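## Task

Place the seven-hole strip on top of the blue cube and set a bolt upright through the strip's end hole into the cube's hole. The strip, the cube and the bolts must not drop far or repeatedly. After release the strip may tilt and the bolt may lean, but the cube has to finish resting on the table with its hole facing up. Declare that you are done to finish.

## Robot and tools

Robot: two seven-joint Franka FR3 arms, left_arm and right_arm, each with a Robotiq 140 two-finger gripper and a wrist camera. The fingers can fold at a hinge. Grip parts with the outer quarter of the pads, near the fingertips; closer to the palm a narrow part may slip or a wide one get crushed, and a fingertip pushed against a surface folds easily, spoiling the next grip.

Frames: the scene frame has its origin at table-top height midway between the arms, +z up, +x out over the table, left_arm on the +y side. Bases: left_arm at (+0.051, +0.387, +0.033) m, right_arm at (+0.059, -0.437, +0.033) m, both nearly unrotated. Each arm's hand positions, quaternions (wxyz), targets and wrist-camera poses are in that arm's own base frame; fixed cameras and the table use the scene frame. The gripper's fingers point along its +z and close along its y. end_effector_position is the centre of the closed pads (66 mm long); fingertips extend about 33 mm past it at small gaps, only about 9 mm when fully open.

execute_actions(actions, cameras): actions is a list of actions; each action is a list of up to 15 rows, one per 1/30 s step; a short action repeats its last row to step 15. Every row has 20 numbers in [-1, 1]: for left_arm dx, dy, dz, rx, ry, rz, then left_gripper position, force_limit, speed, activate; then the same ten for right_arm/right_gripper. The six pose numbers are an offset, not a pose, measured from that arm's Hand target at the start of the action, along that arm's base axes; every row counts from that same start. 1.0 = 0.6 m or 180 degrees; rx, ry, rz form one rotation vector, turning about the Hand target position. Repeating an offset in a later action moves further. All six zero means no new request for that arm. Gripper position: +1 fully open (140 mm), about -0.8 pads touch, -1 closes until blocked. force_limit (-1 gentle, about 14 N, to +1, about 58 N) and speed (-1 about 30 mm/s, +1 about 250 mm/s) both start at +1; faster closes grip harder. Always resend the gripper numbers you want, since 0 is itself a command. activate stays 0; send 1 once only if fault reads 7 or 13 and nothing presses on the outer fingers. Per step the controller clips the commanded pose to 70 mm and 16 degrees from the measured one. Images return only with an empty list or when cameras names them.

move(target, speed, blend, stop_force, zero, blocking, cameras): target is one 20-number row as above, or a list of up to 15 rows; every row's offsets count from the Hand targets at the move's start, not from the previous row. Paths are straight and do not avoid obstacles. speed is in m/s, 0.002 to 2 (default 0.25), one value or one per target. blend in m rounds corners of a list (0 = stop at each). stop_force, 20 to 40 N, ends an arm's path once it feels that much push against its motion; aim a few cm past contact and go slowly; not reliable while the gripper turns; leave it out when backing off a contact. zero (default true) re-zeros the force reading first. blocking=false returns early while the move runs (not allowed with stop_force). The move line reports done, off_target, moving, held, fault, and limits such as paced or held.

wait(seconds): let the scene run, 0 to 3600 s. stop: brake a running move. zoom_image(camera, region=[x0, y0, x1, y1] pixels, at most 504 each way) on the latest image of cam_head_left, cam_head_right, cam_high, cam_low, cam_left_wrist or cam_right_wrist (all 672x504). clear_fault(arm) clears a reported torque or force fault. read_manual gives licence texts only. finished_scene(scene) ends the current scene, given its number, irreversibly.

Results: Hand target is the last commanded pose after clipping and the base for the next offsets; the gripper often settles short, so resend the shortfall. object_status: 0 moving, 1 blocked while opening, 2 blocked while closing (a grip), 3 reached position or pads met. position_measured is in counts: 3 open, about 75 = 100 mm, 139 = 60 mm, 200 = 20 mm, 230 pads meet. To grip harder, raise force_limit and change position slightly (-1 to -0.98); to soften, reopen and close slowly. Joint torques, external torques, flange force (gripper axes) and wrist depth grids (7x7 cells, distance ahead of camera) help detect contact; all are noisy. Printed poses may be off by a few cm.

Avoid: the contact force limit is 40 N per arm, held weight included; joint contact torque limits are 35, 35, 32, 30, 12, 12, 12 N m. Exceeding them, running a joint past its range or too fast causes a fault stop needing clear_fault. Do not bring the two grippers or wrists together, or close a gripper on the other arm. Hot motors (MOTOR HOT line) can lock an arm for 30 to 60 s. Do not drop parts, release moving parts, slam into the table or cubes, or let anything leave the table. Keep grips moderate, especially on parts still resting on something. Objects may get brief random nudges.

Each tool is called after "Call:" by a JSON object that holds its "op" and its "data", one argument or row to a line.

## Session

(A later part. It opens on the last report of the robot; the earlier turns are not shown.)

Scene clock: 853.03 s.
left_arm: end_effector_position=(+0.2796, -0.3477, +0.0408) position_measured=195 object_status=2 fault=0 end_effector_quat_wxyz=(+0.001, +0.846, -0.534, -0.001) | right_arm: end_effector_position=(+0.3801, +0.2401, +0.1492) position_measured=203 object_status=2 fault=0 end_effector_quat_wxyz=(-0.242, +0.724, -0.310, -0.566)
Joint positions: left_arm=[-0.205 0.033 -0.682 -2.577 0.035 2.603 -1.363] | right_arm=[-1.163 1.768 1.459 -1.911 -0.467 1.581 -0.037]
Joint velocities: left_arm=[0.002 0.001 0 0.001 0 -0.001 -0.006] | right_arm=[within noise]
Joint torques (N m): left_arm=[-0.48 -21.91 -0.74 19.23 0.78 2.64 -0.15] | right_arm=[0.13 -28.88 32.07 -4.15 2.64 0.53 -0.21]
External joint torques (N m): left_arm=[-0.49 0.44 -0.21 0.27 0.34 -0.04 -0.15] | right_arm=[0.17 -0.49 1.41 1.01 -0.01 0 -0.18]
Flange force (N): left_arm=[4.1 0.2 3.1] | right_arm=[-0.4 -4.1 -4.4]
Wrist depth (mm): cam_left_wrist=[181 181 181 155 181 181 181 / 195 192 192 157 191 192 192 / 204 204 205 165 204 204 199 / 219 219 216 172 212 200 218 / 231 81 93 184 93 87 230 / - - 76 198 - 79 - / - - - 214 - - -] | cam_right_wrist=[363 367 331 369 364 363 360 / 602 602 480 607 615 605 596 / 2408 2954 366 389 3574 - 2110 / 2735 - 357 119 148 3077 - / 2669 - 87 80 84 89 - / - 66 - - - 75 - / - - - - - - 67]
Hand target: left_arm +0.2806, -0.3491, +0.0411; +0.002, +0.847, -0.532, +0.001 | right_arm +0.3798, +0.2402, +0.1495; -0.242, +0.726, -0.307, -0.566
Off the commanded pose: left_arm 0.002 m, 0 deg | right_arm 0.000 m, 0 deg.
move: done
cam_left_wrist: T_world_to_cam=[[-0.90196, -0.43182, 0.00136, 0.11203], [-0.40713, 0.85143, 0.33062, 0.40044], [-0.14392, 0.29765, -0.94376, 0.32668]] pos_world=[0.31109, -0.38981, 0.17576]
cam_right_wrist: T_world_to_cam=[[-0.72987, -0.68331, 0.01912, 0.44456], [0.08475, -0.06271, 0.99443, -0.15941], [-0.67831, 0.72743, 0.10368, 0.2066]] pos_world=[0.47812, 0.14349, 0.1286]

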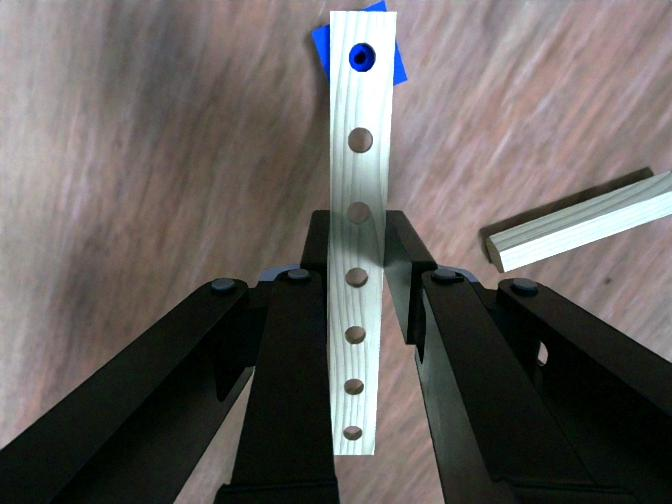

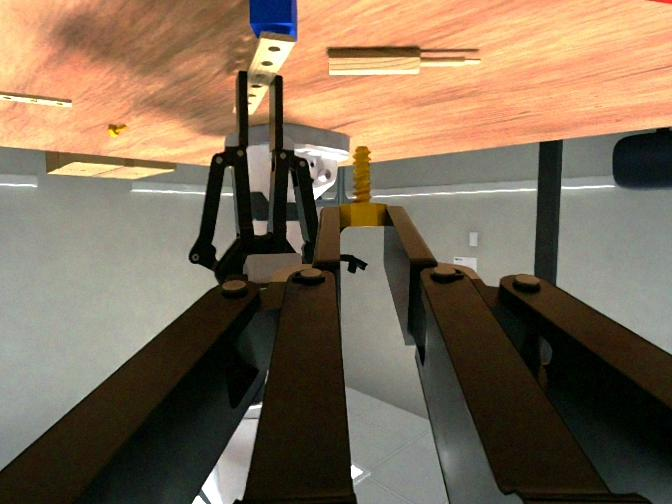

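Call:
{"op": "move", "data": {
  "target": [0.0017,-0.002,-0.0085,0,0,0,-1,-0.5,-1,0,0,0,0,0,0,0,-1,-0.5,-1,0],
  "speed": 0.05,
  "cameras": ["cam_left_wrist","cam_right_wrist"]
}}

Call:
{"op": "zoom_image", "data": {
  "camera": "cam_left_wrist",
  "region": [320, 10, 410, 100]
}}

Call:
{"op": "zoom_image", "data": {
  "camera": "cam_right_wrist",
  "region": [220, 0, 320, 100]
}}

Scene clock: 866.90 s.
left_arm: end_effector_position=(+0.2803, -0.3491, +0.0357) position_measured=195 object_status=2 fault=0 end_effector_quat_wxyz=(+0.001, +0.846, -0.534, -0.001) | right_arm: end_effector_position=(+0.3801, +0.2401, +0.1492) position_measured=203 object_status=2 fault=0 end_effector_quat_wxyz=(-0.242, +0.724, -0.310, -0.566)
Joint positions: left_arm=[-0.205 0.055 -0.678 -2.573 0.064 2.615 -1.383] | right_arm=[-1.163 1.768 1.459 -1.911 -0.467 1.581 -0.037]
Joint velocities: left_arm=[0 -0.001 0.001 -0.001 -0.001 0.001 -0.006] | right_arm=[within noise]
Joint torques (N m): left_arm=[-0.28 -22.41 -0.86 19.08 0.74 2.67 -0.19] | right_arm=[0.06 -28.83 32.12 -4.16 2.62 0.51 -0.16]
External joint torques (N m): left_arm=[-0.2 0.49 0.13 0.31 0.29 0 -0.19] | right_arm=[0.14 -0.44 1.5 0.98 -0.01 -0.01 -0.13]
Flange force (N): left_arm=[4.3 -0.4 3.7] | right_arm=[-0.6 -3.9 -4.4]
Wrist depth (mm): cam_left_wrist=[176 177 177 150 177 177 176 / 187 187 187 157 187 187 187 / 200 199 199 167 199 199 196 / 214 213 210 172 207 198 212 / 230 81 93 184 93 87 225 / - - 76 198 - 79 - / - - - 214 - - -] | cam_right_wrist=[363 365 342 368 366 365 360 / 604 602 478 602 609 610 589 / 2518 2462 363 382 980 - 2110 / 2770 2877 356 119 117 998 - / - - 87 80 84 89 - / - 66 - - - 75 - / - - - - - - 67]
Hand target: left_arm +0.2816, -0.3503, +0.0360; +0.002, +0.847, -0.532, +0.001 | right_arm +0.3798, +0.2402, +0.1495; -0.242, +0.726, -0.307, -0.566
Off the commanded pose: left_arm 0.002 m, 0 deg | right_arm 0.000 m, 0 deg.
move: done
cam_left_wrist: T_world_to_cam=[[-0.90233, -0.43105, 0.00123, 0.11245], [-0.40642, 0.85171, 0.33077, 0.40355], [-0.14363, 0.29797, -0.94371, 0.32244]] pos_world=[0.31179, -0.39131, 0.17066]
cam_right_wrist: T_world_to_cam=[[-0.72987, -0.68331, 0.01912, 0.44456], [0.08475, -0.06271, 0.99443, -0.15941], [-0.67831, 0.72743, 0.10368, 0.2066]] pos_world=[0.47812, 0.14349, 0.1286]

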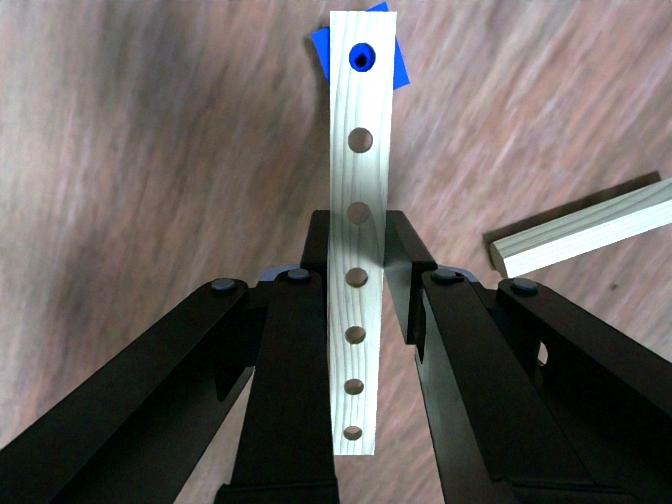

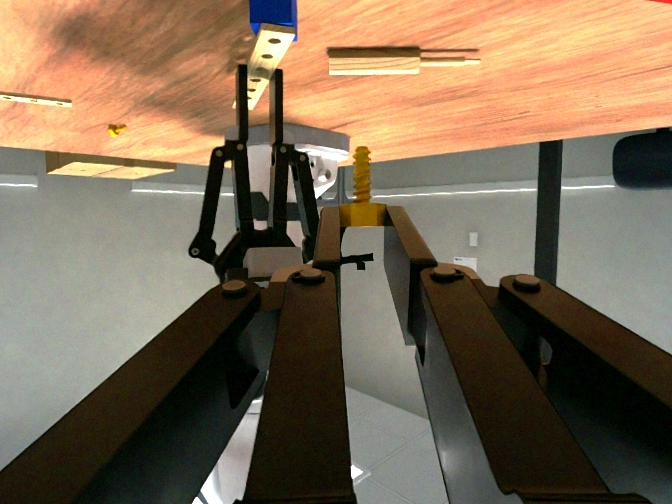

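Scaled by 5.600 from the camera's image (finer frame: 960x720).

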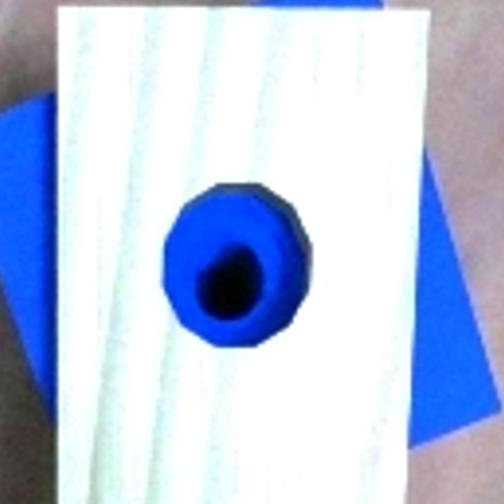

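Scaled by 5.040 from the camera's image (finer frame: 960x720).

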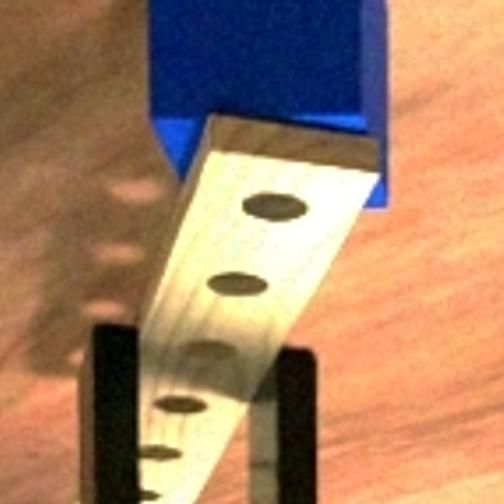

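Call:
{"op": "move", "data": {
  "target": [0,0,-0.0035,0,0,0,-1,-0.5,-1,0,0,0,0,0,0,0,-1,-0.5,-1,0],
  "speed": 0.05,
  "cameras": ["cam_left_wrist","cam_right_wrist"]
}}

Call:
{"op": "zoom_image", "data": {
  "camera": "cam_left_wrist",
  "region": [320, 10, 410, 100]
}}

Call:
{"op": "zoom_image", "data": {
  "camera": "cam_right_wrist",
  "region": [235, 0, 305, 70]
}}

Scene clock: 876.90 s.
left_arm: end_effector_position=(+0.2808, -0.3498, +0.0343) position_measured=195 object_status=2 fault=0 end_effector_quat_wxyz=(+0.001, +0.846, -0.534, +0.000) | right_arm: end_effector_position=(+0.3801, +0.2401, +0.1492) position_measured=203 object_status=2 fault=0 end_effector_quat_wxyz=(-0.242, +0.724, -0.310, -0.566)
Joint positions: left_arm=[-0.205 0.062 -0.678 -2.573 0.074 2.621 -1.39] | right_arm=[-1.163 1.768 1.459 -1.911 -0.467 1.581 -0.037]
Joint velocities: left_arm=[-0.001 0.001 0 0.001 0.002 0.002 -0.008] | right_arm=[within noise]
Joint torques (N m): left_arm=[-0.08 -22.06 -0.95 18.54 0.89 2.57 -0.16] | right_arm=[0.02 -28.82 32.08 -4.14 2.62 0.52 -0.12]
External joint torques (N m): left_arm=[-0.07 0.82 0.06 -0.06 0.46 -0.09 -0.16] | right_arm=[0.16 -0.39 1.38 0.98 -0.02 -0.01 -0.09]
Flange force (N): left_arm=[4.6 -0.6 5.3] | right_arm=[-0.5 -3.9 -4.2]
Wrist depth (mm): cam_left_wrist=[176 176 176 151 174 176 175 / 186 187 187 157 186 186 186 / 198 198 198 168 198 198 195 / 211 211 209 171 206 195 211 / 227 81 94 184 93 87 223 / - - 76 198 - 79 - / - - - 260 - - -] | cam_right_wrist=[364 365 339 367 366 363 362 / 604 604 482 614 600 602 594 / 2770 998 353 385 3258 1012 2261 / 2877 - 354 127 117 - - / 2702 76 87 80 84 89 - / - 66 - - - 75 - / - - - - - - 67]
Hand target: left_arm +0.2816, -0.3503, +0.0339; +0.002, +0.847, -0.532, +0.001 | right_arm +0.3798, +0.2402, +0.1495; -0.242, +0.726, -0.307, -0.566
Off the commanded pose: left_arm 0.001 m, 0 deg | right_arm 0.000 m, 0 deg.
move: done
cam_left_wrist: T_world_to_cam=[[-0.90243, -0.43084, 0.00029, 0.11269], [-0.40673, 0.85214, 0.32929, 0.40503], [-0.14212, 0.29704, -0.94423, 0.32055]] pos_world=[0.31199, -0.39181, 0.16926]
cam_right_wrist: T_world_to_cam=[[-0.72987, -0.68331, 0.01912, 0.44456], [0.08475, -0.06271, 0.99443, -0.15941], [-0.67831, 0.72743, 0.10368, 0.2066]] pos_world=[0.47812, 0.14349, 0.1286]

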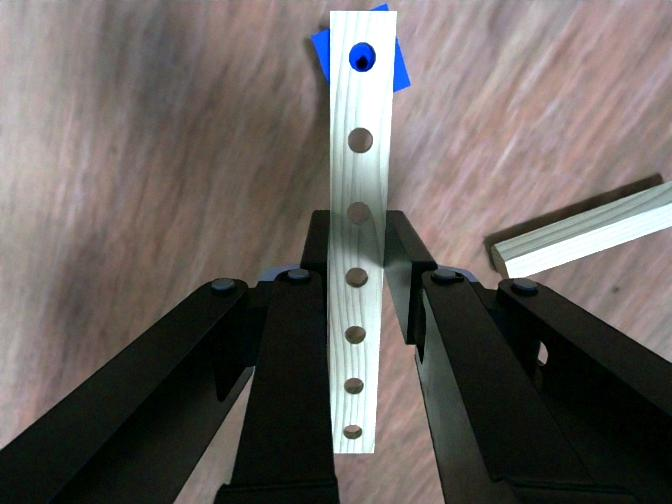

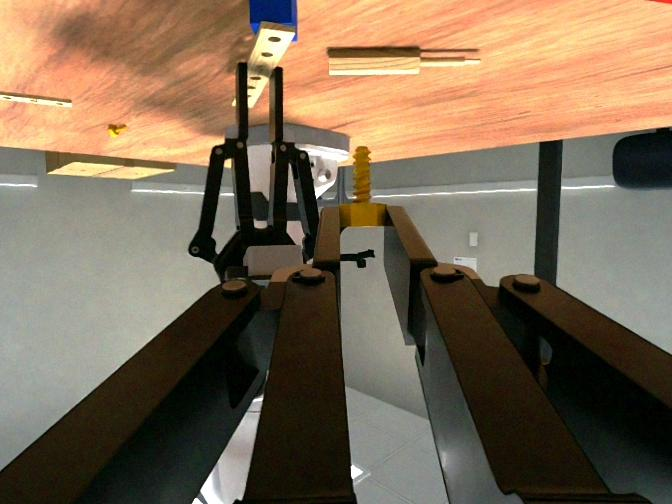

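Scaled by 5.600 from the camera's image (finer frame: 960x720).

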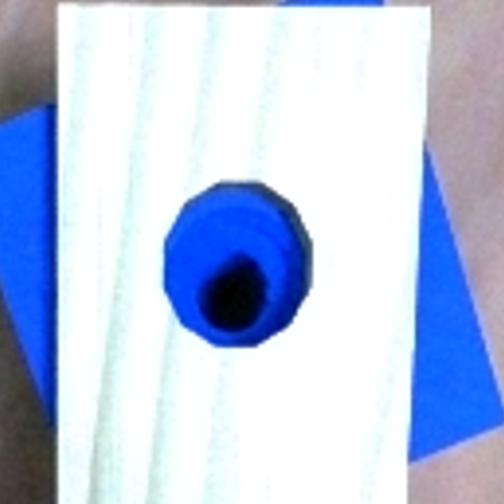

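Scaled by 7.200 from the camera's image (finer frame: 960x720).

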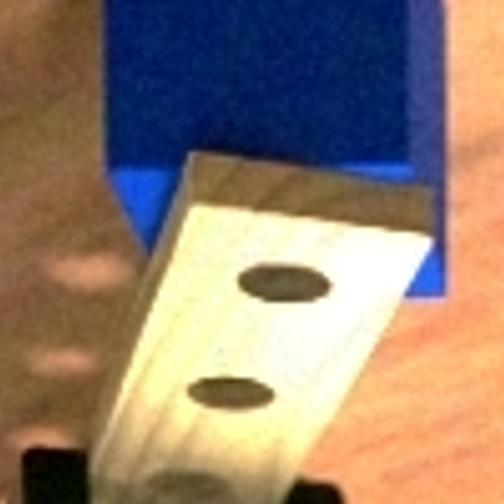

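Call:
{"op": "move", "data": {
  "target": [-0.0005,0.0017,0,0,0,0,-1,-0.5,-1,0,0,0,0,0,0,0,-1,-0.5,-1,0],
  "speed": 0.03,
  "cameras": ["cam_left_wrist"]
}}

Call:
{"op": "zoom_image", "data": {
  "camera": "cam_left_wrist",
  "region": [320, 10, 410, 100]
}}

Scene clock: 886.07 s.
left_arm: end_effector_position=(+0.2809, -0.3499, +0.0342) position_measured=195 object_status=2 fault=0 end_effector_quat_wxyz=(+0.001, +0.846, -0.533, +0.001) | right_arm: end_effector_position=(+0.3801, +0.2401, +0.1492) position_measured=203 object_status=2 fault=0 end_effector_quat_wxyz=(-0.242, +0.724, -0.310, -0.566)
Joint positions: left_arm=[-0.205 0.062 -0.678 -2.573 0.074 2.622 -1.392] | right_arm=[-1.163 1.768 1.459 -1.911 -0.467 1.581 -0.037]
Joint torques (N m): left_arm=[0.3 -23.37 -1.21 17.56 0.17 2.6 0.02] | right_arm=[0.06 -28.85 32.11 -4.2 2.62 0.51 -0.14]
External joint torques (N m): left_arm=[0.33 -0.36 -0.16 -1.19 -0.27 -0.09 0.02] | right_arm=[0.2 -0.41 1.41 0.91 -0.02 -0.02 -0.11]
Flange force (N): left_arm=[-6.1 1.1 -2.9] | right_arm=[-0.6 -3.9 -4.1]
Wrist depth (mm): cam_left_wrist=[176 176 175 151 174 176 175 / 186 186 186 157 186 185 186 / 198 198 198 167 198 198 195 / 212 211 208 172 205 195 210 / 227 81 93 184 93 87 223 / - - 76 198 - 79 - / - - - 261 - - -] | cam_right_wrist=[364 366 340 367 366 363 362 / 609 607 484 617 604 599 591 / 2638 2261 361 389 3409 4817 2489 / - 3462 353 126 118 972 - / 2805 - 87 80 84 89 - / - 66 - - - 75 - / - - - - - - 67]
Hand target: left_arm +0.2813, -0.3492, +0.0339; +0.002, +0.847, -0.532, +0.001 | right_arm +0.3798, +0.2402, +0.1495; -0.242, +0.726, -0.307, -0.566
Off the commanded pose: left_arm 0.001 m, 0 deg | right_arm 0.000 m, 0 deg.
move: done
cam_left_wrist: T_world_to_cam=[[-0.90187, -0.432, 0.00001, 0.1122], [-0.40802, 0.85182, 0.3285, 0.40546], [-0.14192, 0.29627, -0.9445, 0.32033]] pos_world=[0.31209, -0.39181, 0.16936]

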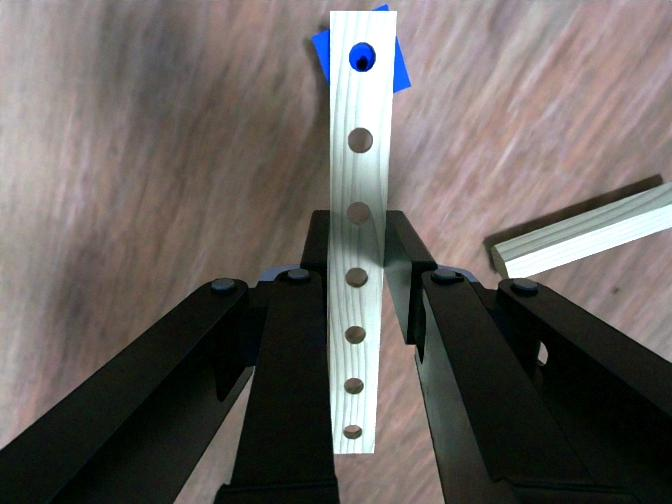

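Scaled by 5.600 from the camera's image (finer frame: 960x720).

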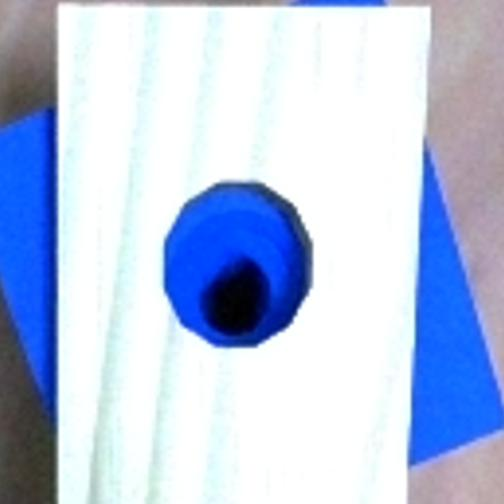

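Call:
{"op": "move", "data": {
  "target": [
    [-0.0015,0.0018,0.004,0,0,0,-1,-0.5,-1,0,0,0,0,0,0,0,-1,-0.5,-1,0],
    [-0.0015,0.0018,0.0,0,0,0,-1,-0.5,-1,0,0,0,0,0,0,0,-1,-0.5,-1,0]
  ],
  "speed": 0.03,
  "cameras": ["cam_left_wrist"]
}}

Call:
{"op": "zoom_image", "data": {
  "camera": "cam_left_wrist",
  "region": [320, 10, 410, 100]
}}

Scene clock: 901.33 s.
left_arm: end_effector_position=(+0.2801, -0.3484, +0.0346) position_measured=195 object_status=2 fault=0 end_effector_quat_wxyz=(+0.002, +0.847, -0.532, +0.001) | right_arm: end_effector_position=(+0.3801, +0.2401, +0.1492) position_measured=203 object_status=2 fault=0 end_effector_quat_wxyz=(-0.242, +0.724, -0.310, -0.566)
Joint positions: left_arm=[-0.205 0.055 -0.678 -2.578 0.065 2.623 -1.387] | right_arm=[-1.163 1.768 1.459 -1.911 -0.467 1.581 -0.037]
Joint torques (N m): left_arm=[-0.14 -22.37 -1.06 18.07 0.8 2.66 -0.02] | right_arm=[0.06 -28.87 32.11 -4.13 2.62 0.51 -0.17]
External joint torques (N m): left_arm=[-0.01 0.41 -0.03 -0.61 0.35 -0.02 -0.02] | right_arm=[0.23 -0.48 1.52 0.95 -0.01 -0.02 -0.14]
Flange force (N): left_arm=[0.7 0.0 3.1] | right_arm=[-0.7 -4.1 -4.4]
Wrist depth (mm): cam_left_wrist=[176 176 176 150 174 176 176 / 187 187 187 157 186 186 186 / 198 198 198 167 198 198 195 / 212 212 209 171 206 197 211 / 227 81 93 184 93 87 223 / - - 76 198 - 79 - / - - - 215 - - -] | cam_right_wrist=[362 365 339 372 366 363 364 / 600 605 486 607 609 600 592 / 3462 2261 364 387 923 - 2052 / - - 361 119 117 - - / - - 86 80 84 89 - / - 66 - - - 75 - / - - - - - - 67]
Hand target: left_arm +0.2804, -0.3482, +0.0339; +0.002, +0.847, -0.532, +0.001 | right_arm +0.3798, +0.2402, +0.1495; -0.242, +0.726, -0.307, -0.566
Off the commanded pose: left_arm 0.001 m, 0 deg | right_arm 0.000 m, 0 deg.
move: done
cam_left_wrist: T_world_to_cam=[[-0.90071, -0.43442, 0.00063, 0.11098], [-0.41013, 0.85083, 0.32844, 0.40394], [-0.14322, 0.29557, -0.94452, 0.32016]] pos_world=[0.31149, -0.39011, 0.16966]

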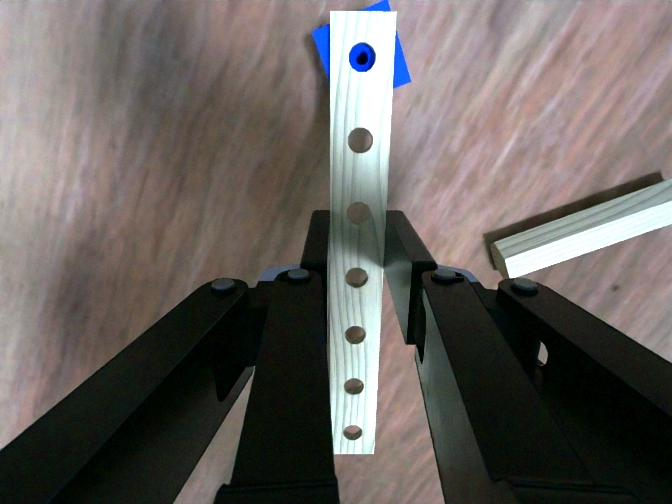

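Scaled by 5.600 from the camera's image (finer frame: 960x720).

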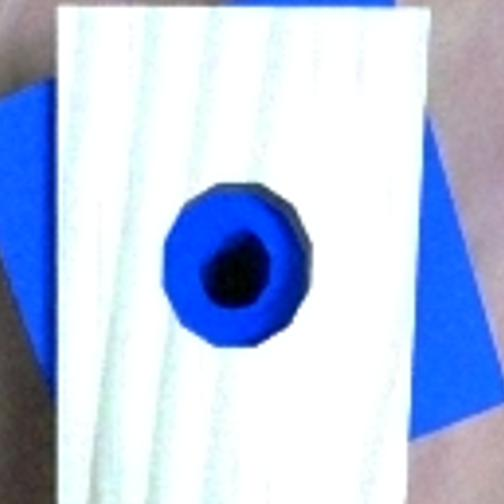

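Call:
{"op": "move", "data": {
  "target": [0.0003,-0.0015,-0.001,0,0,0,-1,-0.5,-1,0,0,0,0,0,0,0,-1,-0.5,-1,0],
  "speed": 0.03,
  "cameras": ["cam_left_wrist"]
}}

Call:
{"op": "zoom_image", "data": {
  "camera": "cam_left_wrist",
  "region": [320, 10, 410, 100]
}}

Scene clock: 905.30 s.
left_arm: end_effector_position=(+0.2803, -0.3487, +0.0339) position_measured=195 object_status=2 fault=0 end_effector_quat_wxyz=(+0.001, +0.846, -0.533, +0.001) | right_arm: end_effector_position=(+0.3801, +0.2401, +0.1492) position_measured=203 object_status=2 fault=0 end_effector_quat_wxyz=(-0.242, +0.724, -0.310, -0.566)
Joint positions: left_arm=[-0.205 0.059 -0.678 -2.578 0.071 2.625 -1.389] | right_arm=[-1.163 1.768 1.459 -1.911 -0.467 1.581 -0.037]
Joint torques (N m): left_arm=[-0.15 -21.74 -1.1 18.37 0.82 2.54 -0.14] | right_arm=[0.03 -28.88 32.08 -4.18 2.63 0.53 -0.2]
External joint torques (N m): left_arm=[-0.09 1.1 -0.08 -0.28 0.38 -0.14 -0.14] | right_arm=[0.15 -0.38 1.35 0.94 -0.02 0 -0.17]
Flange force (N): left_arm=[4.3 -0.4 5.6] | right_arm=[-0.4 -3.8 -4.1]
Wrist depth (mm): cam_left_wrist=[176 176 176 149 173 175 175 / 186 186 186 155 186 186 185 / 198 198 198 167 198 197 195 / 210 211 208 172 205 197 211 / 227 81 93 184 93 87 223 / - - 76 199 - 79 - / - - - 260 - - -] | cam_right_wrist=[363 366 340 370 367 364 363 / 597 607 479 612 614 604 597 / 2462 2284 357 389 1097 - 2151 / - - 356 119 117 - - / - 76 87 80 84 89 - / - 66 - - - 75 - / - - - - - - 67]
Hand target: left_arm +0.2806, -0.3491, +0.0333; +0.002, +0.847, -0.532, +0.001 | right_arm +0.3798, +0.2402, +0.1495; -0.242, +0.726, -0.307, -0.566
Off the commanded pose: left_arm 0.001 m, 0 deg | right_arm 0.000 m, 0 deg.
move: done
cam_left_wrist: T_world_to_cam=[[-0.90189, -0.43196, -0.00026, 0.11216], [-0.40809, 0.85185, 0.32836, 0.40433], [-0.14162, 0.29625, -0.94455, 0.31941]] pos_world=[0.31139, -0.39061, 0.16896]

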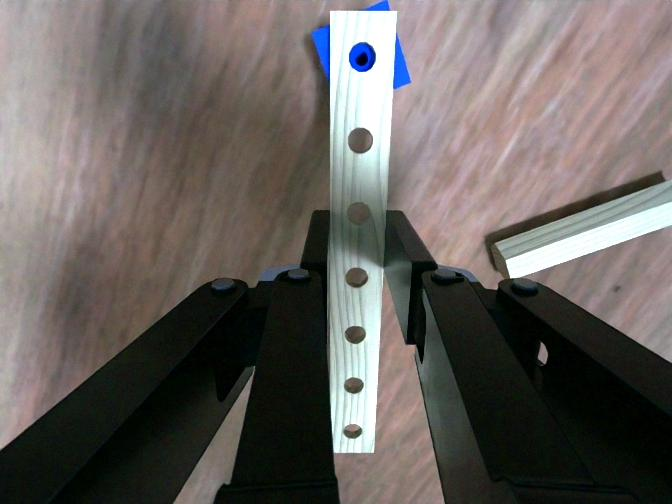

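Scaled by 5.600 from the camera's image (finer frame: 960x720).

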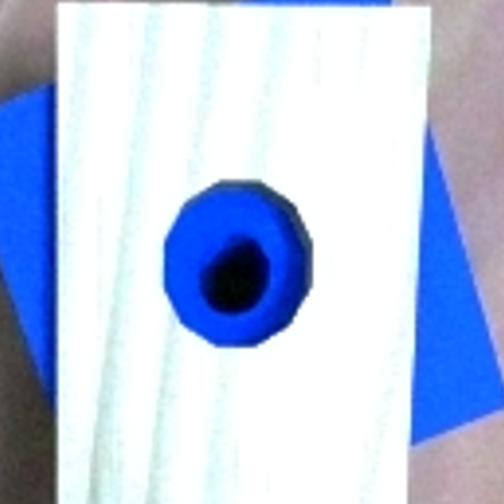

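Call:
{"op": "move", "data": {
  "target": [0,0,0,0,0,0,-1,-0.5,-1,0,-0.073,0.21,-0.12,0,0,0,-1,-0.5,-1,0],
  "speed": 0.12,
  "cameras": ["cam_left_wrist","cam_right_wrist","cam_high"]
}}

Scene clock: 920.20 s.
left_arm: end_effector_position=(+0.2803, -0.3488, +0.0339) position_measured=195 object_status=2 fault=0 end_effector_quat_wxyz=(+0.001, +0.846, -0.533, +0.001) | right_arm: end_effector_position=(+0.3354, +0.3655, +0.0790) position_measured=203 object_status=2 fault=0 end_effector_quat_wxyz=(-0.241, +0.725, -0.308, -0.567)
Joint positions: left_arm=[-0.205 0.059 -0.678 -2.578 0.071 2.625 -1.39] | right_arm=[-0.983 1.802 1.308 -1.992 -0.532 1.887 -0.067]
Joint velocities: left_arm=[within noise] | right_arm=[0 0 0.001 0.001 0.001 0.005 -0.006]
Joint torques (N m): left_arm=[-0.13 -21.7 -1.01 18.37 0.83 2.53 -0.21] | right_arm=[-0.17 -26.28 30.9 -6.26 1.49 0.92 -0.12]
External joint torques (N m): left_arm=[-0.01 1.16 0.06 -0.29 0.39 -0.15 -0.21] | right_arm=[-0.1 -0.64 0.97 0.81 -0.23 0.47 -0.09]
Flange force (N): left_arm=[4.8 -0.5 6.2] | right_arm=[-0.3 -2.7 -1.4]
Wrist depth (mm): cam_left_wrist=[176 176 176 149 173 175 175 / 187 186 186 155 186 186 185 / 198 197 197 167 198 197 195 / 211 211 208 172 205 196 211 / 227 81 93 184 93 87 222 / - - 76 199 - 79 - / - - - 260 - - -] | cam_right_wrist=[210 212 212 166 210 209 207 / 351 353 312 260 284 306 342 / 767 1026 759 245 994 724 893 / - 2462 240 142 149 - 3035 / - 76 86 86 84 89 2994 / - 66 - 262 - 75 - / - - - - - - 67]
Hand target: left_arm +0.2806, -0.3491, +0.0333; +0.002, +0.847, -0.532, +0.001 | right_arm +0.3360, +0.3662, +0.0775; -0.242, +0.726, -0.307, -0.566
Off the commanded pose: left_arm 0.001 m, 0 deg | right_arm 0.002 m, 0 deg.
joint sent to its limit (right arm) — joint 2 (shoulder), upper limit. The joint targets still meet the commanded pose.
move: done
cam_left_wrist: T_world_to_cam=[[-0.90173, -0.43229, -0.0003, 0.11198], [-0.40843, 0.85174, 0.3282, 0.40443], [-0.14163, 0.29607, -0.94461, 0.31935]] pos_world=[0.31139, -0.39061, 0.16896]
cam_right_wrist: T_world_to_cam=[[-0.72676, -0.68661, 0.01946, 0.49911], [0.08604, -0.06289, 0.9943, -0.07828], [-0.68148, 0.7243, 0.10478, 0.09459]] pos_world=[0.43392, 0.26926, 0.05821]
Images, in order (width x height): cam_high 672x504, cam_left_wrist 672x504, cam_right_wrist 672x504.

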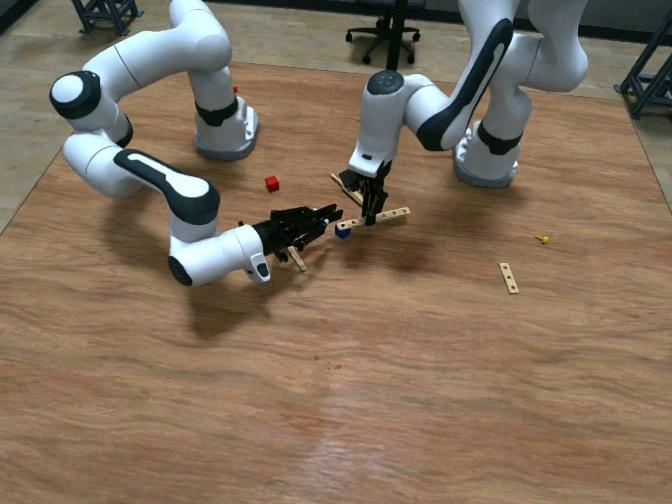

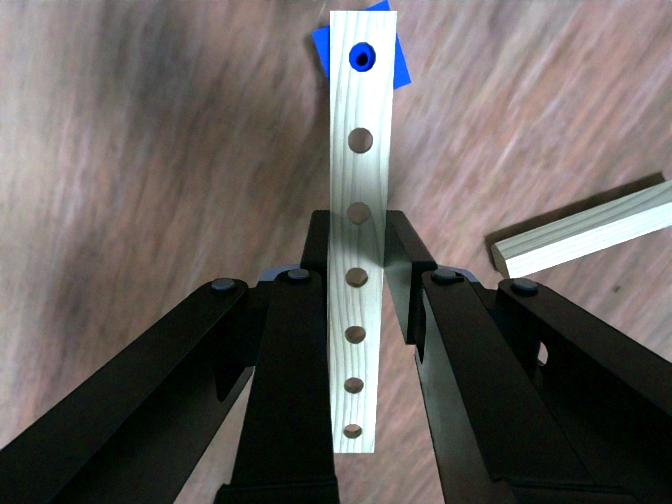

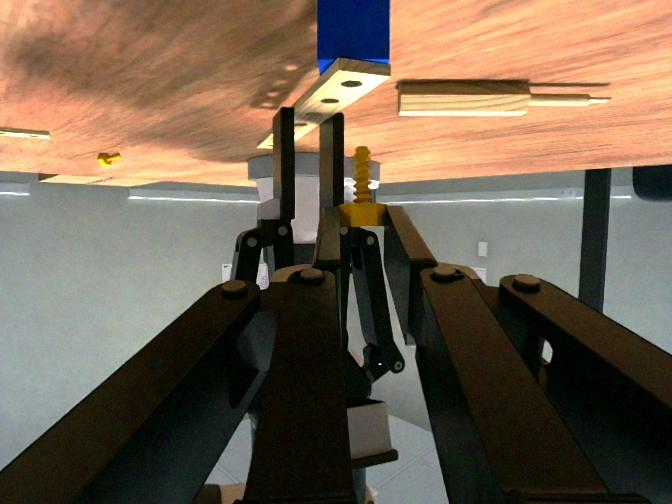

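Call:
{"op": "zoom_image", "data": {
  "camera": "cam_right_wrist",
  "region": [290, 40, 440, 240]
}}

Scaled by 2.520 from the camera's image (finer frame: 960x720).

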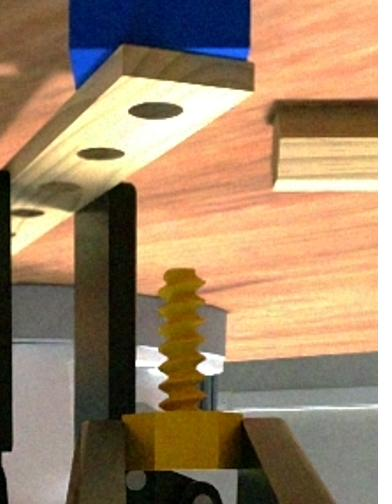

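Call:
{"op": "move", "data": {
  "target": [
    [0,0,0,0,0,0,-1,-0.5,-1,0,-0.017,0.024,-0.01,0,0,0,-1,-0.5,-1,0],
    [0,0,0,0,0,0,-1,-0.5,-1,0,-0.017,0.024,-0.03,0,0,0,-1,-0.5,-1,0]
  ],
  "speed": 0.06,
  "cameras": ["cam_left_wrist","cam_right_wrist"]
}}

Call:
{"op": "zoom_image", "data": {
  "camera": "cam_right_wrist",
  "region": [290, 40, 440, 240]
}}

Call:
{"op": "zoom_image", "data": {
  "camera": "cam_left_wrist",
  "region": [310, 0, 430, 120]
}}

Scene clock: 942.40 s.
left_arm: end_effector_position=(+0.2803, -0.3488, +0.0339) position_measured=195 object_status=2 fault=0 end_effector_quat_wxyz=(+0.001, +0.846, -0.533, +0.001) | right_arm: end_effector_position=(+0.3255, +0.3799, +0.0609) position_measured=203 object_status=2 fault=0 end_effector_quat_wxyz=(-0.241, +0.725, -0.308, -0.567)
Joint positions: left_arm=[-0.205 0.059 -0.678 -2.578 0.071 2.625 -1.39] | right_arm=[-0.957 1.802 1.27 -1.998 -0.537 1.937 -0.089]
Joint velocities: left_arm=[within noise] | right_arm=[0 0 -0.001 0 0.001 0 -0.007]
Joint torques (N m): left_arm=[-0.14 -21.7 -0.98 18.33 0.8 2.52 -0.21] | right_arm=[0.07 -26.02 30.73 -6.34 1.47 0.79 -0.15]
External joint torques (N m): left_arm=[-0.02 1.19 0.09 -0.39 0.36 -0.17 -0.21] | right_arm=[0.09 -0.66 0.89 1.06 -0.09 0.4 -0.12]
Flange force (N): left_arm=[4.5 -0.5 6.1] | right_arm=[0.4 -4.1 -1.8]
Wrist depth (mm): cam_left_wrist=[176 176 176 102 175 175 175 / 186 186 186 155 186 185 186 / 198 198 198 167 198 197 194 / 211 211 208 172 205 197 211 / 227 81 93 184 93 87 223 / - - 76 199 - 79 - / - - - 260 - - -] | cam_right_wrist=[171 171 172 151 170 169 168 / 284 285 287 180 266 264 274 / 600 602 614 229 597 786 872 / - - 231 143 117 - - / - - 87 92 84 89 - / - 66 - - - 75 - / - - - - - - 67]
Hand target: left_arm +0.2806, -0.3491, +0.0333; +0.002, +0.847, -0.532, +0.001 | right_arm +0.3258, +0.3806, +0.0595; -0.242, +0.726, -0.307, -0.566
Off the commanded pose: left_arm 0.001 m, 0 deg | right_arm 0.002 m, 0 deg.
joint sent to its limit (right arm) — joint 2 (shoulder), upper limit. The joint targets still meet the commanded pose.
move: done
cam_left_wrist: T_world_to_cam=[[-0.90173, -0.43229, -0.0003, 0.11198], [-0.40843, 0.85174, 0.3282, 0.40443], [-0.14163, 0.29607, -0.94461, 0.31935]] pos_world=[0.31139, -0.39061, 0.16896]
cam_right_wrist: T_world_to_cam=[[-0.72724, -0.6861, 0.01959, 0.50206], [0.08582, -0.06257, 0.99434, -0.05862], [-0.68099, 0.72481, 0.10438, 0.07896]] pos_world=[0.42392, 0.28356, 0.04021]

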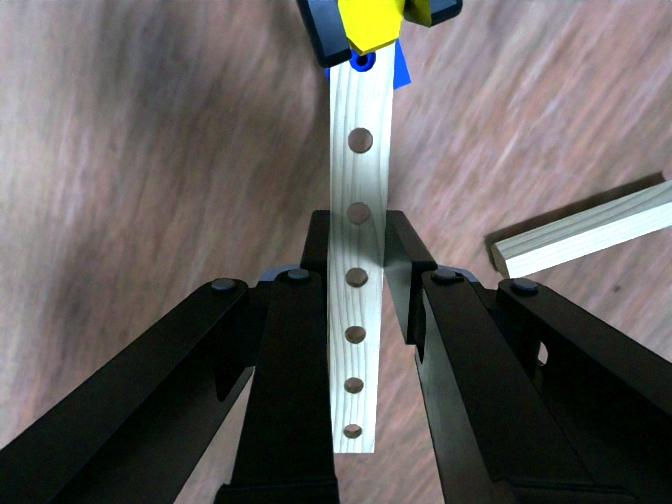

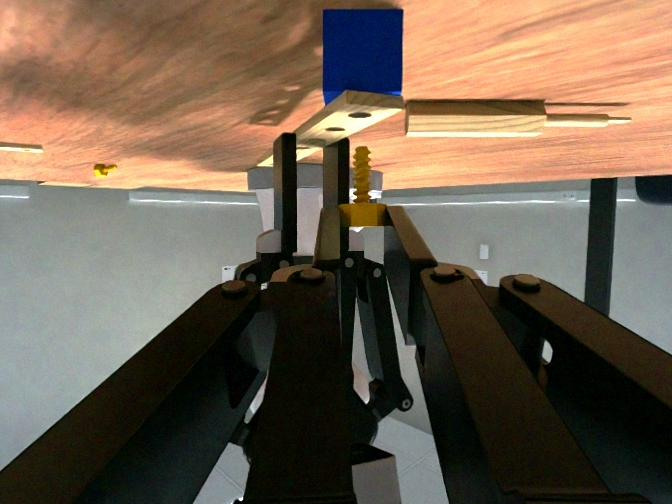

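Scaled by 2.520 from the camera's image (finer frame: 960x720).

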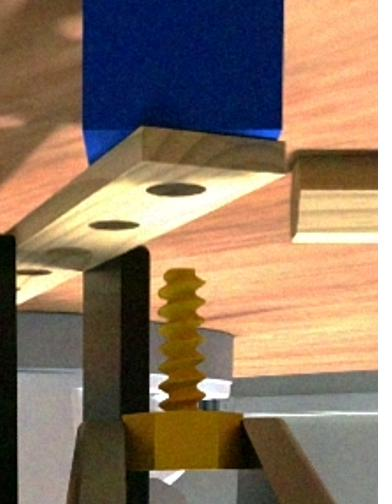

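Scaled by 4.200 from the camera's image (finer frame: 960x720).

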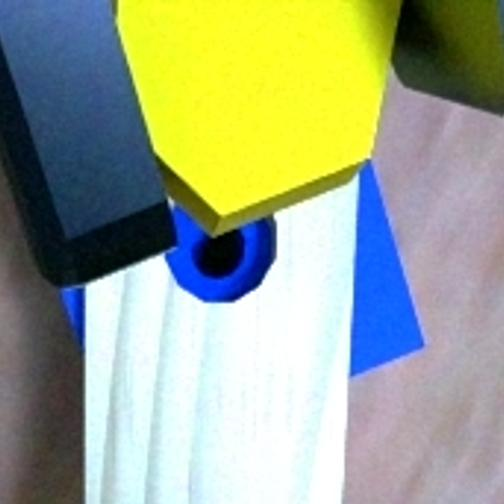

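Call:
{"op": "move", "data": {
  "target": [0,0,0,0,0,0,-1,-0.5,-1,0,-0.0062,0.0073,-0.0083,0,0,0,-1,-0.5,-1,0],
  "speed": 0.04,
  "cameras": ["cam_left_wrist","cam_right_wrist"]
}}

Call:
{"op": "zoom_image", "data": {
  "camera": "cam_right_wrist",
  "region": [290, 70, 440, 220]
}}

Call:
{"op": "zoom_image", "data": {
  "camera": "cam_left_wrist",
  "region": [310, 0, 430, 120]
}}

Scene clock: 981.00 s.
left_arm: end_effector_position=(+0.2803, -0.3488, +0.0339) position_measured=195 object_status=2 fault=0 end_effector_quat_wxyz=(+0.001, +0.846, -0.533, +0.001) | right_arm: end_effector_position=(+0.3228, +0.3840, +0.0556) position_measured=203 object_status=2 fault=0 end_effector_quat_wxyz=(-0.241, +0.724, -0.309, -0.567)
Joint positions: left_arm=[-0.205 0.059 -0.678 -2.578 0.071 2.625 -1.39] | right_arm=[-0.949 1.802 1.258 -1.999 -0.537 1.952 -0.096]
Joint velocities: left_arm=[within noise] | right_arm=[0 -0.001 -0.001 -0.001 0 0.004 -0.004]
Joint torques (N m): left_arm=[-0.13 -21.72 -1.04 18.34 0.8 2.53 -0.19] | right_arm=[-0.06 -25.99 30.62 -6.97 1.16 0.85 -0.24]
External joint torques (N m): left_arm=[-0.11 1.05 -0.06 -0.24 0.37 -0.14 -0.19] | right_arm=[-0.04 -0.78 0.94 0.55 -0.36 0.49 -0.21]
Flange force (N): left_arm=[4.5 -0.3 5.6] | right_arm=[-0.5 -1.9 -0.7]
Wrist depth (mm): cam_left_wrist=[176 175 176 90 173 175 175 / 186 187 186 155 185 185 185 / 198 198 198 167 198 197 195 / 211 211 208 172 205 197 210 / 227 81 93 184 93 87 222 / - - 76 199 - 79 - / - - - 260 - - -] | cam_right_wrist=[159 160 160 146 147 157 156 / 268 267 267 157 260 259 259 / 562 564 568 215 554 734 739 / - - - 143 117 - - / - - 86 92 84 89 - / - 66 - - - 75 - / - - - - - - 67]
Hand target: left_arm +0.2806, -0.3491, +0.0333; +0.002, +0.847, -0.532, +0.001 | right_arm +0.3221, +0.3850, +0.0545; -0.242, +0.726, -0.307, -0.566
Off the commanded pose: left_arm 0.001 m, 0 deg | right_arm 0.002 m, 0 deg.
joint sent to its limit (right arm) — joint 2 (shoulder), upper limit. The joint targets still meet the commanded pose.
move: done
cam_left_wrist: T_world_to_cam=[[-0.90173, -0.43229, -0.0003, 0.11198], [-0.40843, 0.85174, 0.3282, 0.40443], [-0.14163, 0.29607, -0.94461, 0.31935]] pos_world=[0.31139, -0.39061, 0.16896]
cam_right_wrist: T_world_to_cam=[[-0.72823, -0.68504, 0.01997, 0.50298], [0.0862, -0.06265, 0.9943, -0.053], [-0.67989, 0.72581, 0.10468, 0.07394]] pos_world=[0.42112, 0.28757, 0.03491]

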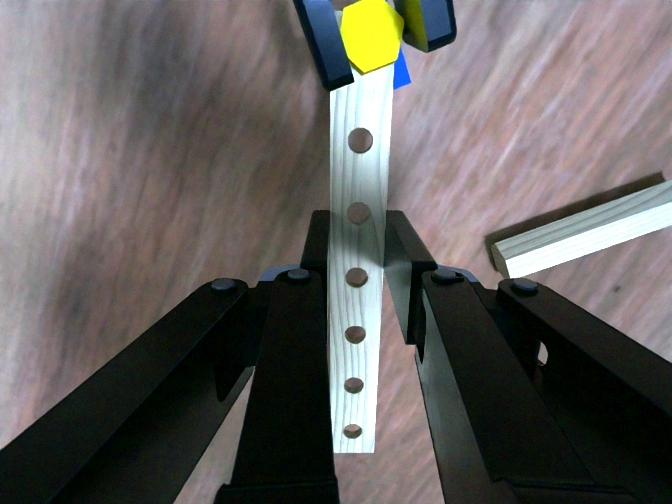

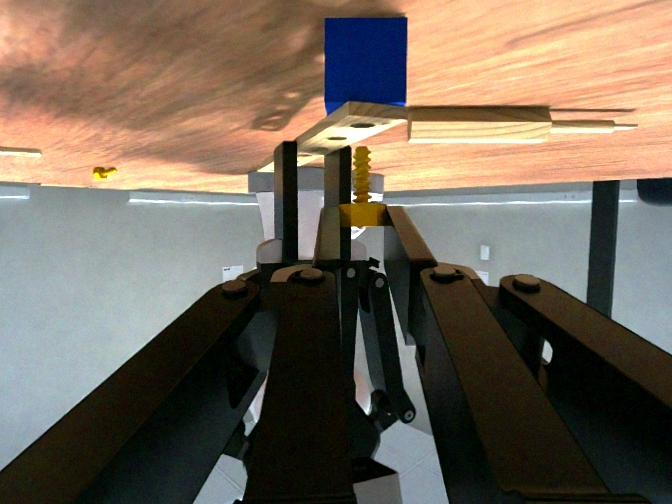

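Scaled by 3.360 from the camera's image (finer frame: 960x720).

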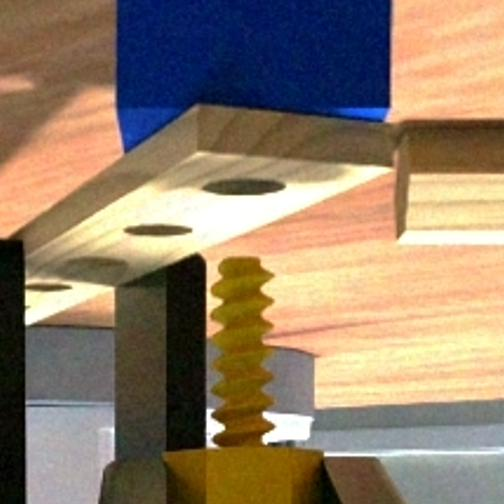

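Scaled by 4.200 from the camera's image (finer frame: 960x720).

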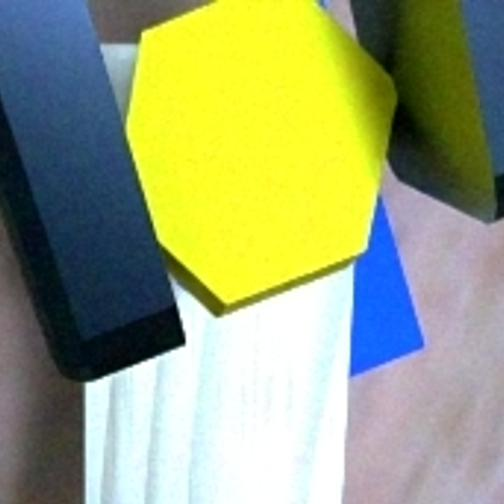

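Call:
{"op": "move", "data": {
  "target": [0,0,0,0,0,0,-1,-0.5,-1,0,-0.0018,0.0012,-0.012,0,0,0,-1,-0.5,-1,0],
  "speed": 0.03,
  "cameras": ["cam_left_wrist","cam_right_wrist"]
}}

Call:
{"op": "zoom_image", "data": {
  "camera": "cam_right_wrist",
  "region": [290, 70, 440, 220]
}}

Call:
{"op": "zoom_image", "data": {
  "camera": "cam_left_wrist",
  "region": [310, 0, 430, 120]
}}

Scene clock: 991.40 s.
left_arm: end_effector_position=(+0.2803, -0.3488, +0.0339) position_measured=195 object_status=2 fault=0 end_effector_quat_wxyz=(+0.001, +0.846, -0.533, +0.001) | right_arm: end_effector_position=(+0.3207, +0.3850, +0.0488) position_measured=203 object_status=2 fault=0 end_effector_quat_wxyz=(-0.241, +0.725, -0.308, -0.567)
Joint positions: left_arm=[-0.205 0.059 -0.678 -2.578 0.071 2.625 -1.39] | right_arm=[-0.944 1.802 1.246 -1.996 -0.537 1.959 -0.108]
Joint velocities: left_arm=[within noise] | right_arm=[0.001 0 0.001 -0.001 0.001 0.001 -0.004]
Joint torques (N m): left_arm=[-0.16 -21.73 -1.03 18.35 0.83 2.52 -0.19] | right_arm=[0.07 -25.95 30.56 -6.47 1.28 0.72 -0.28]
External joint torques (N m): left_arm=[-0.08 1.14 0.01 -0.29 0.39 -0.16 -0.19] | right_arm=[0.31 -0.65 0.91 0.95 -0.21 0.36 -0.25]
Flange force (N): left_arm=[4.7 -0.4 6.0] | right_arm=[0.6 -4.3 -1.4]
Wrist depth (mm): cam_left_wrist=[175 176 175 114 122 175 175 / 187 186 185 155 185 186 185 / 197 197 198 167 197 197 195 / 211 211 208 172 205 196 210 / 227 81 93 184 93 87 221 / - - 76 199 - 79 - / - - - 260 - - -] | cam_right_wrist=[145 145 145 144 144 143 142 / 241 242 241 146 212 237 233 / 508 514 513 212 512 492 646 / - - - 143 116 3462 - / 2805 - 87 92 84 89 - / - 66 - - - 75 - / - - - - - - 67]
Hand target: left_arm +0.2806, -0.3491, +0.0333; +0.002, +0.847, -0.532, +0.001 | right_arm +0.3210, +0.3857, +0.0473; -0.242, +0.726, -0.307, -0.566
Off the commanded pose: left_arm 0.001 m, 0 deg | right_arm 0.002 m, 0 deg.
joint sent to its limit (right arm) — joint 2 (shoulder), upper limit. The joint targets still meet the commanded pose.
move: done
cam_left_wrist: T_world_to_cam=[[-0.90173, -0.43229, -0.0003, 0.11198], [-0.40843, 0.85174, 0.3282, 0.40443], [-0.14163, 0.29607, -0.94461, 0.31935]] pos_world=[0.31139, -0.39061, 0.16896]
cam_right_wrist: T_world_to_cam=[[-0.72724, -0.68611, 0.01961, 0.50237], [0.08617, -0.06292, 0.99429, -0.04589], [-0.68096, 0.72477, 0.10488, 0.07317]] pos_world=[0.41912, 0.28876, 0.02811]

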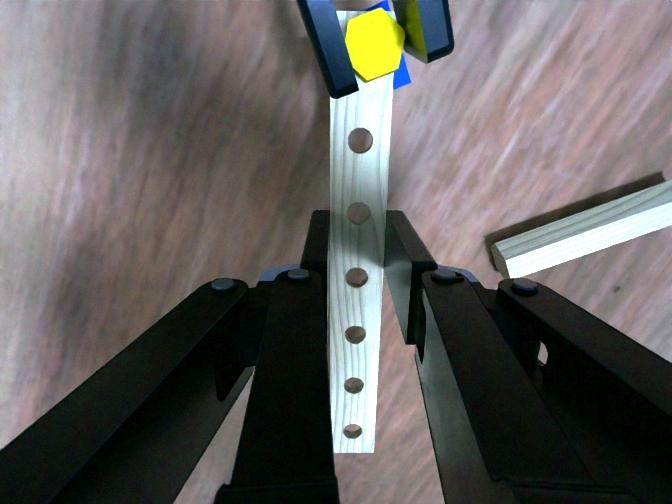

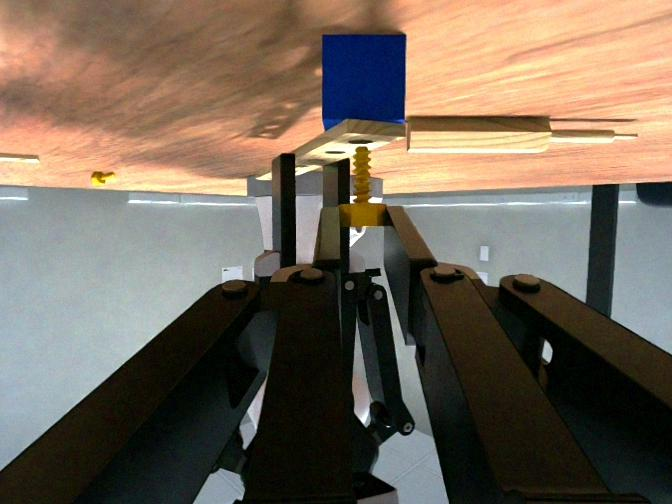

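Scaled by 3.360 from the camera's image (finer frame: 960x720).

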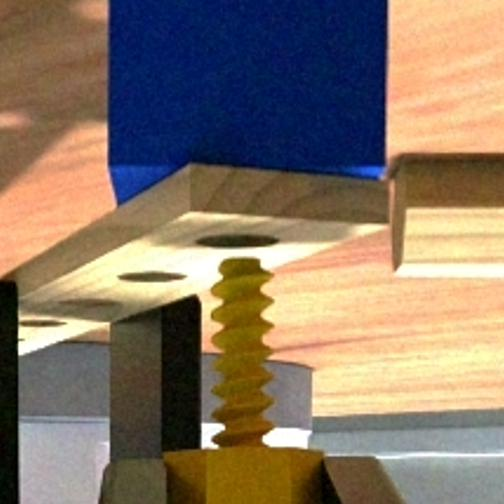

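Scaled by 4.200 from the camera's image (finer frame: 960x720).

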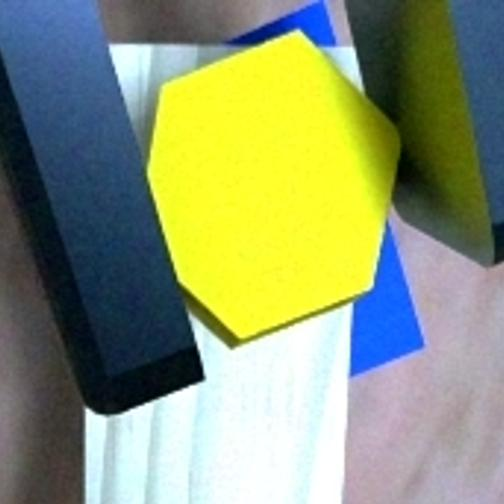

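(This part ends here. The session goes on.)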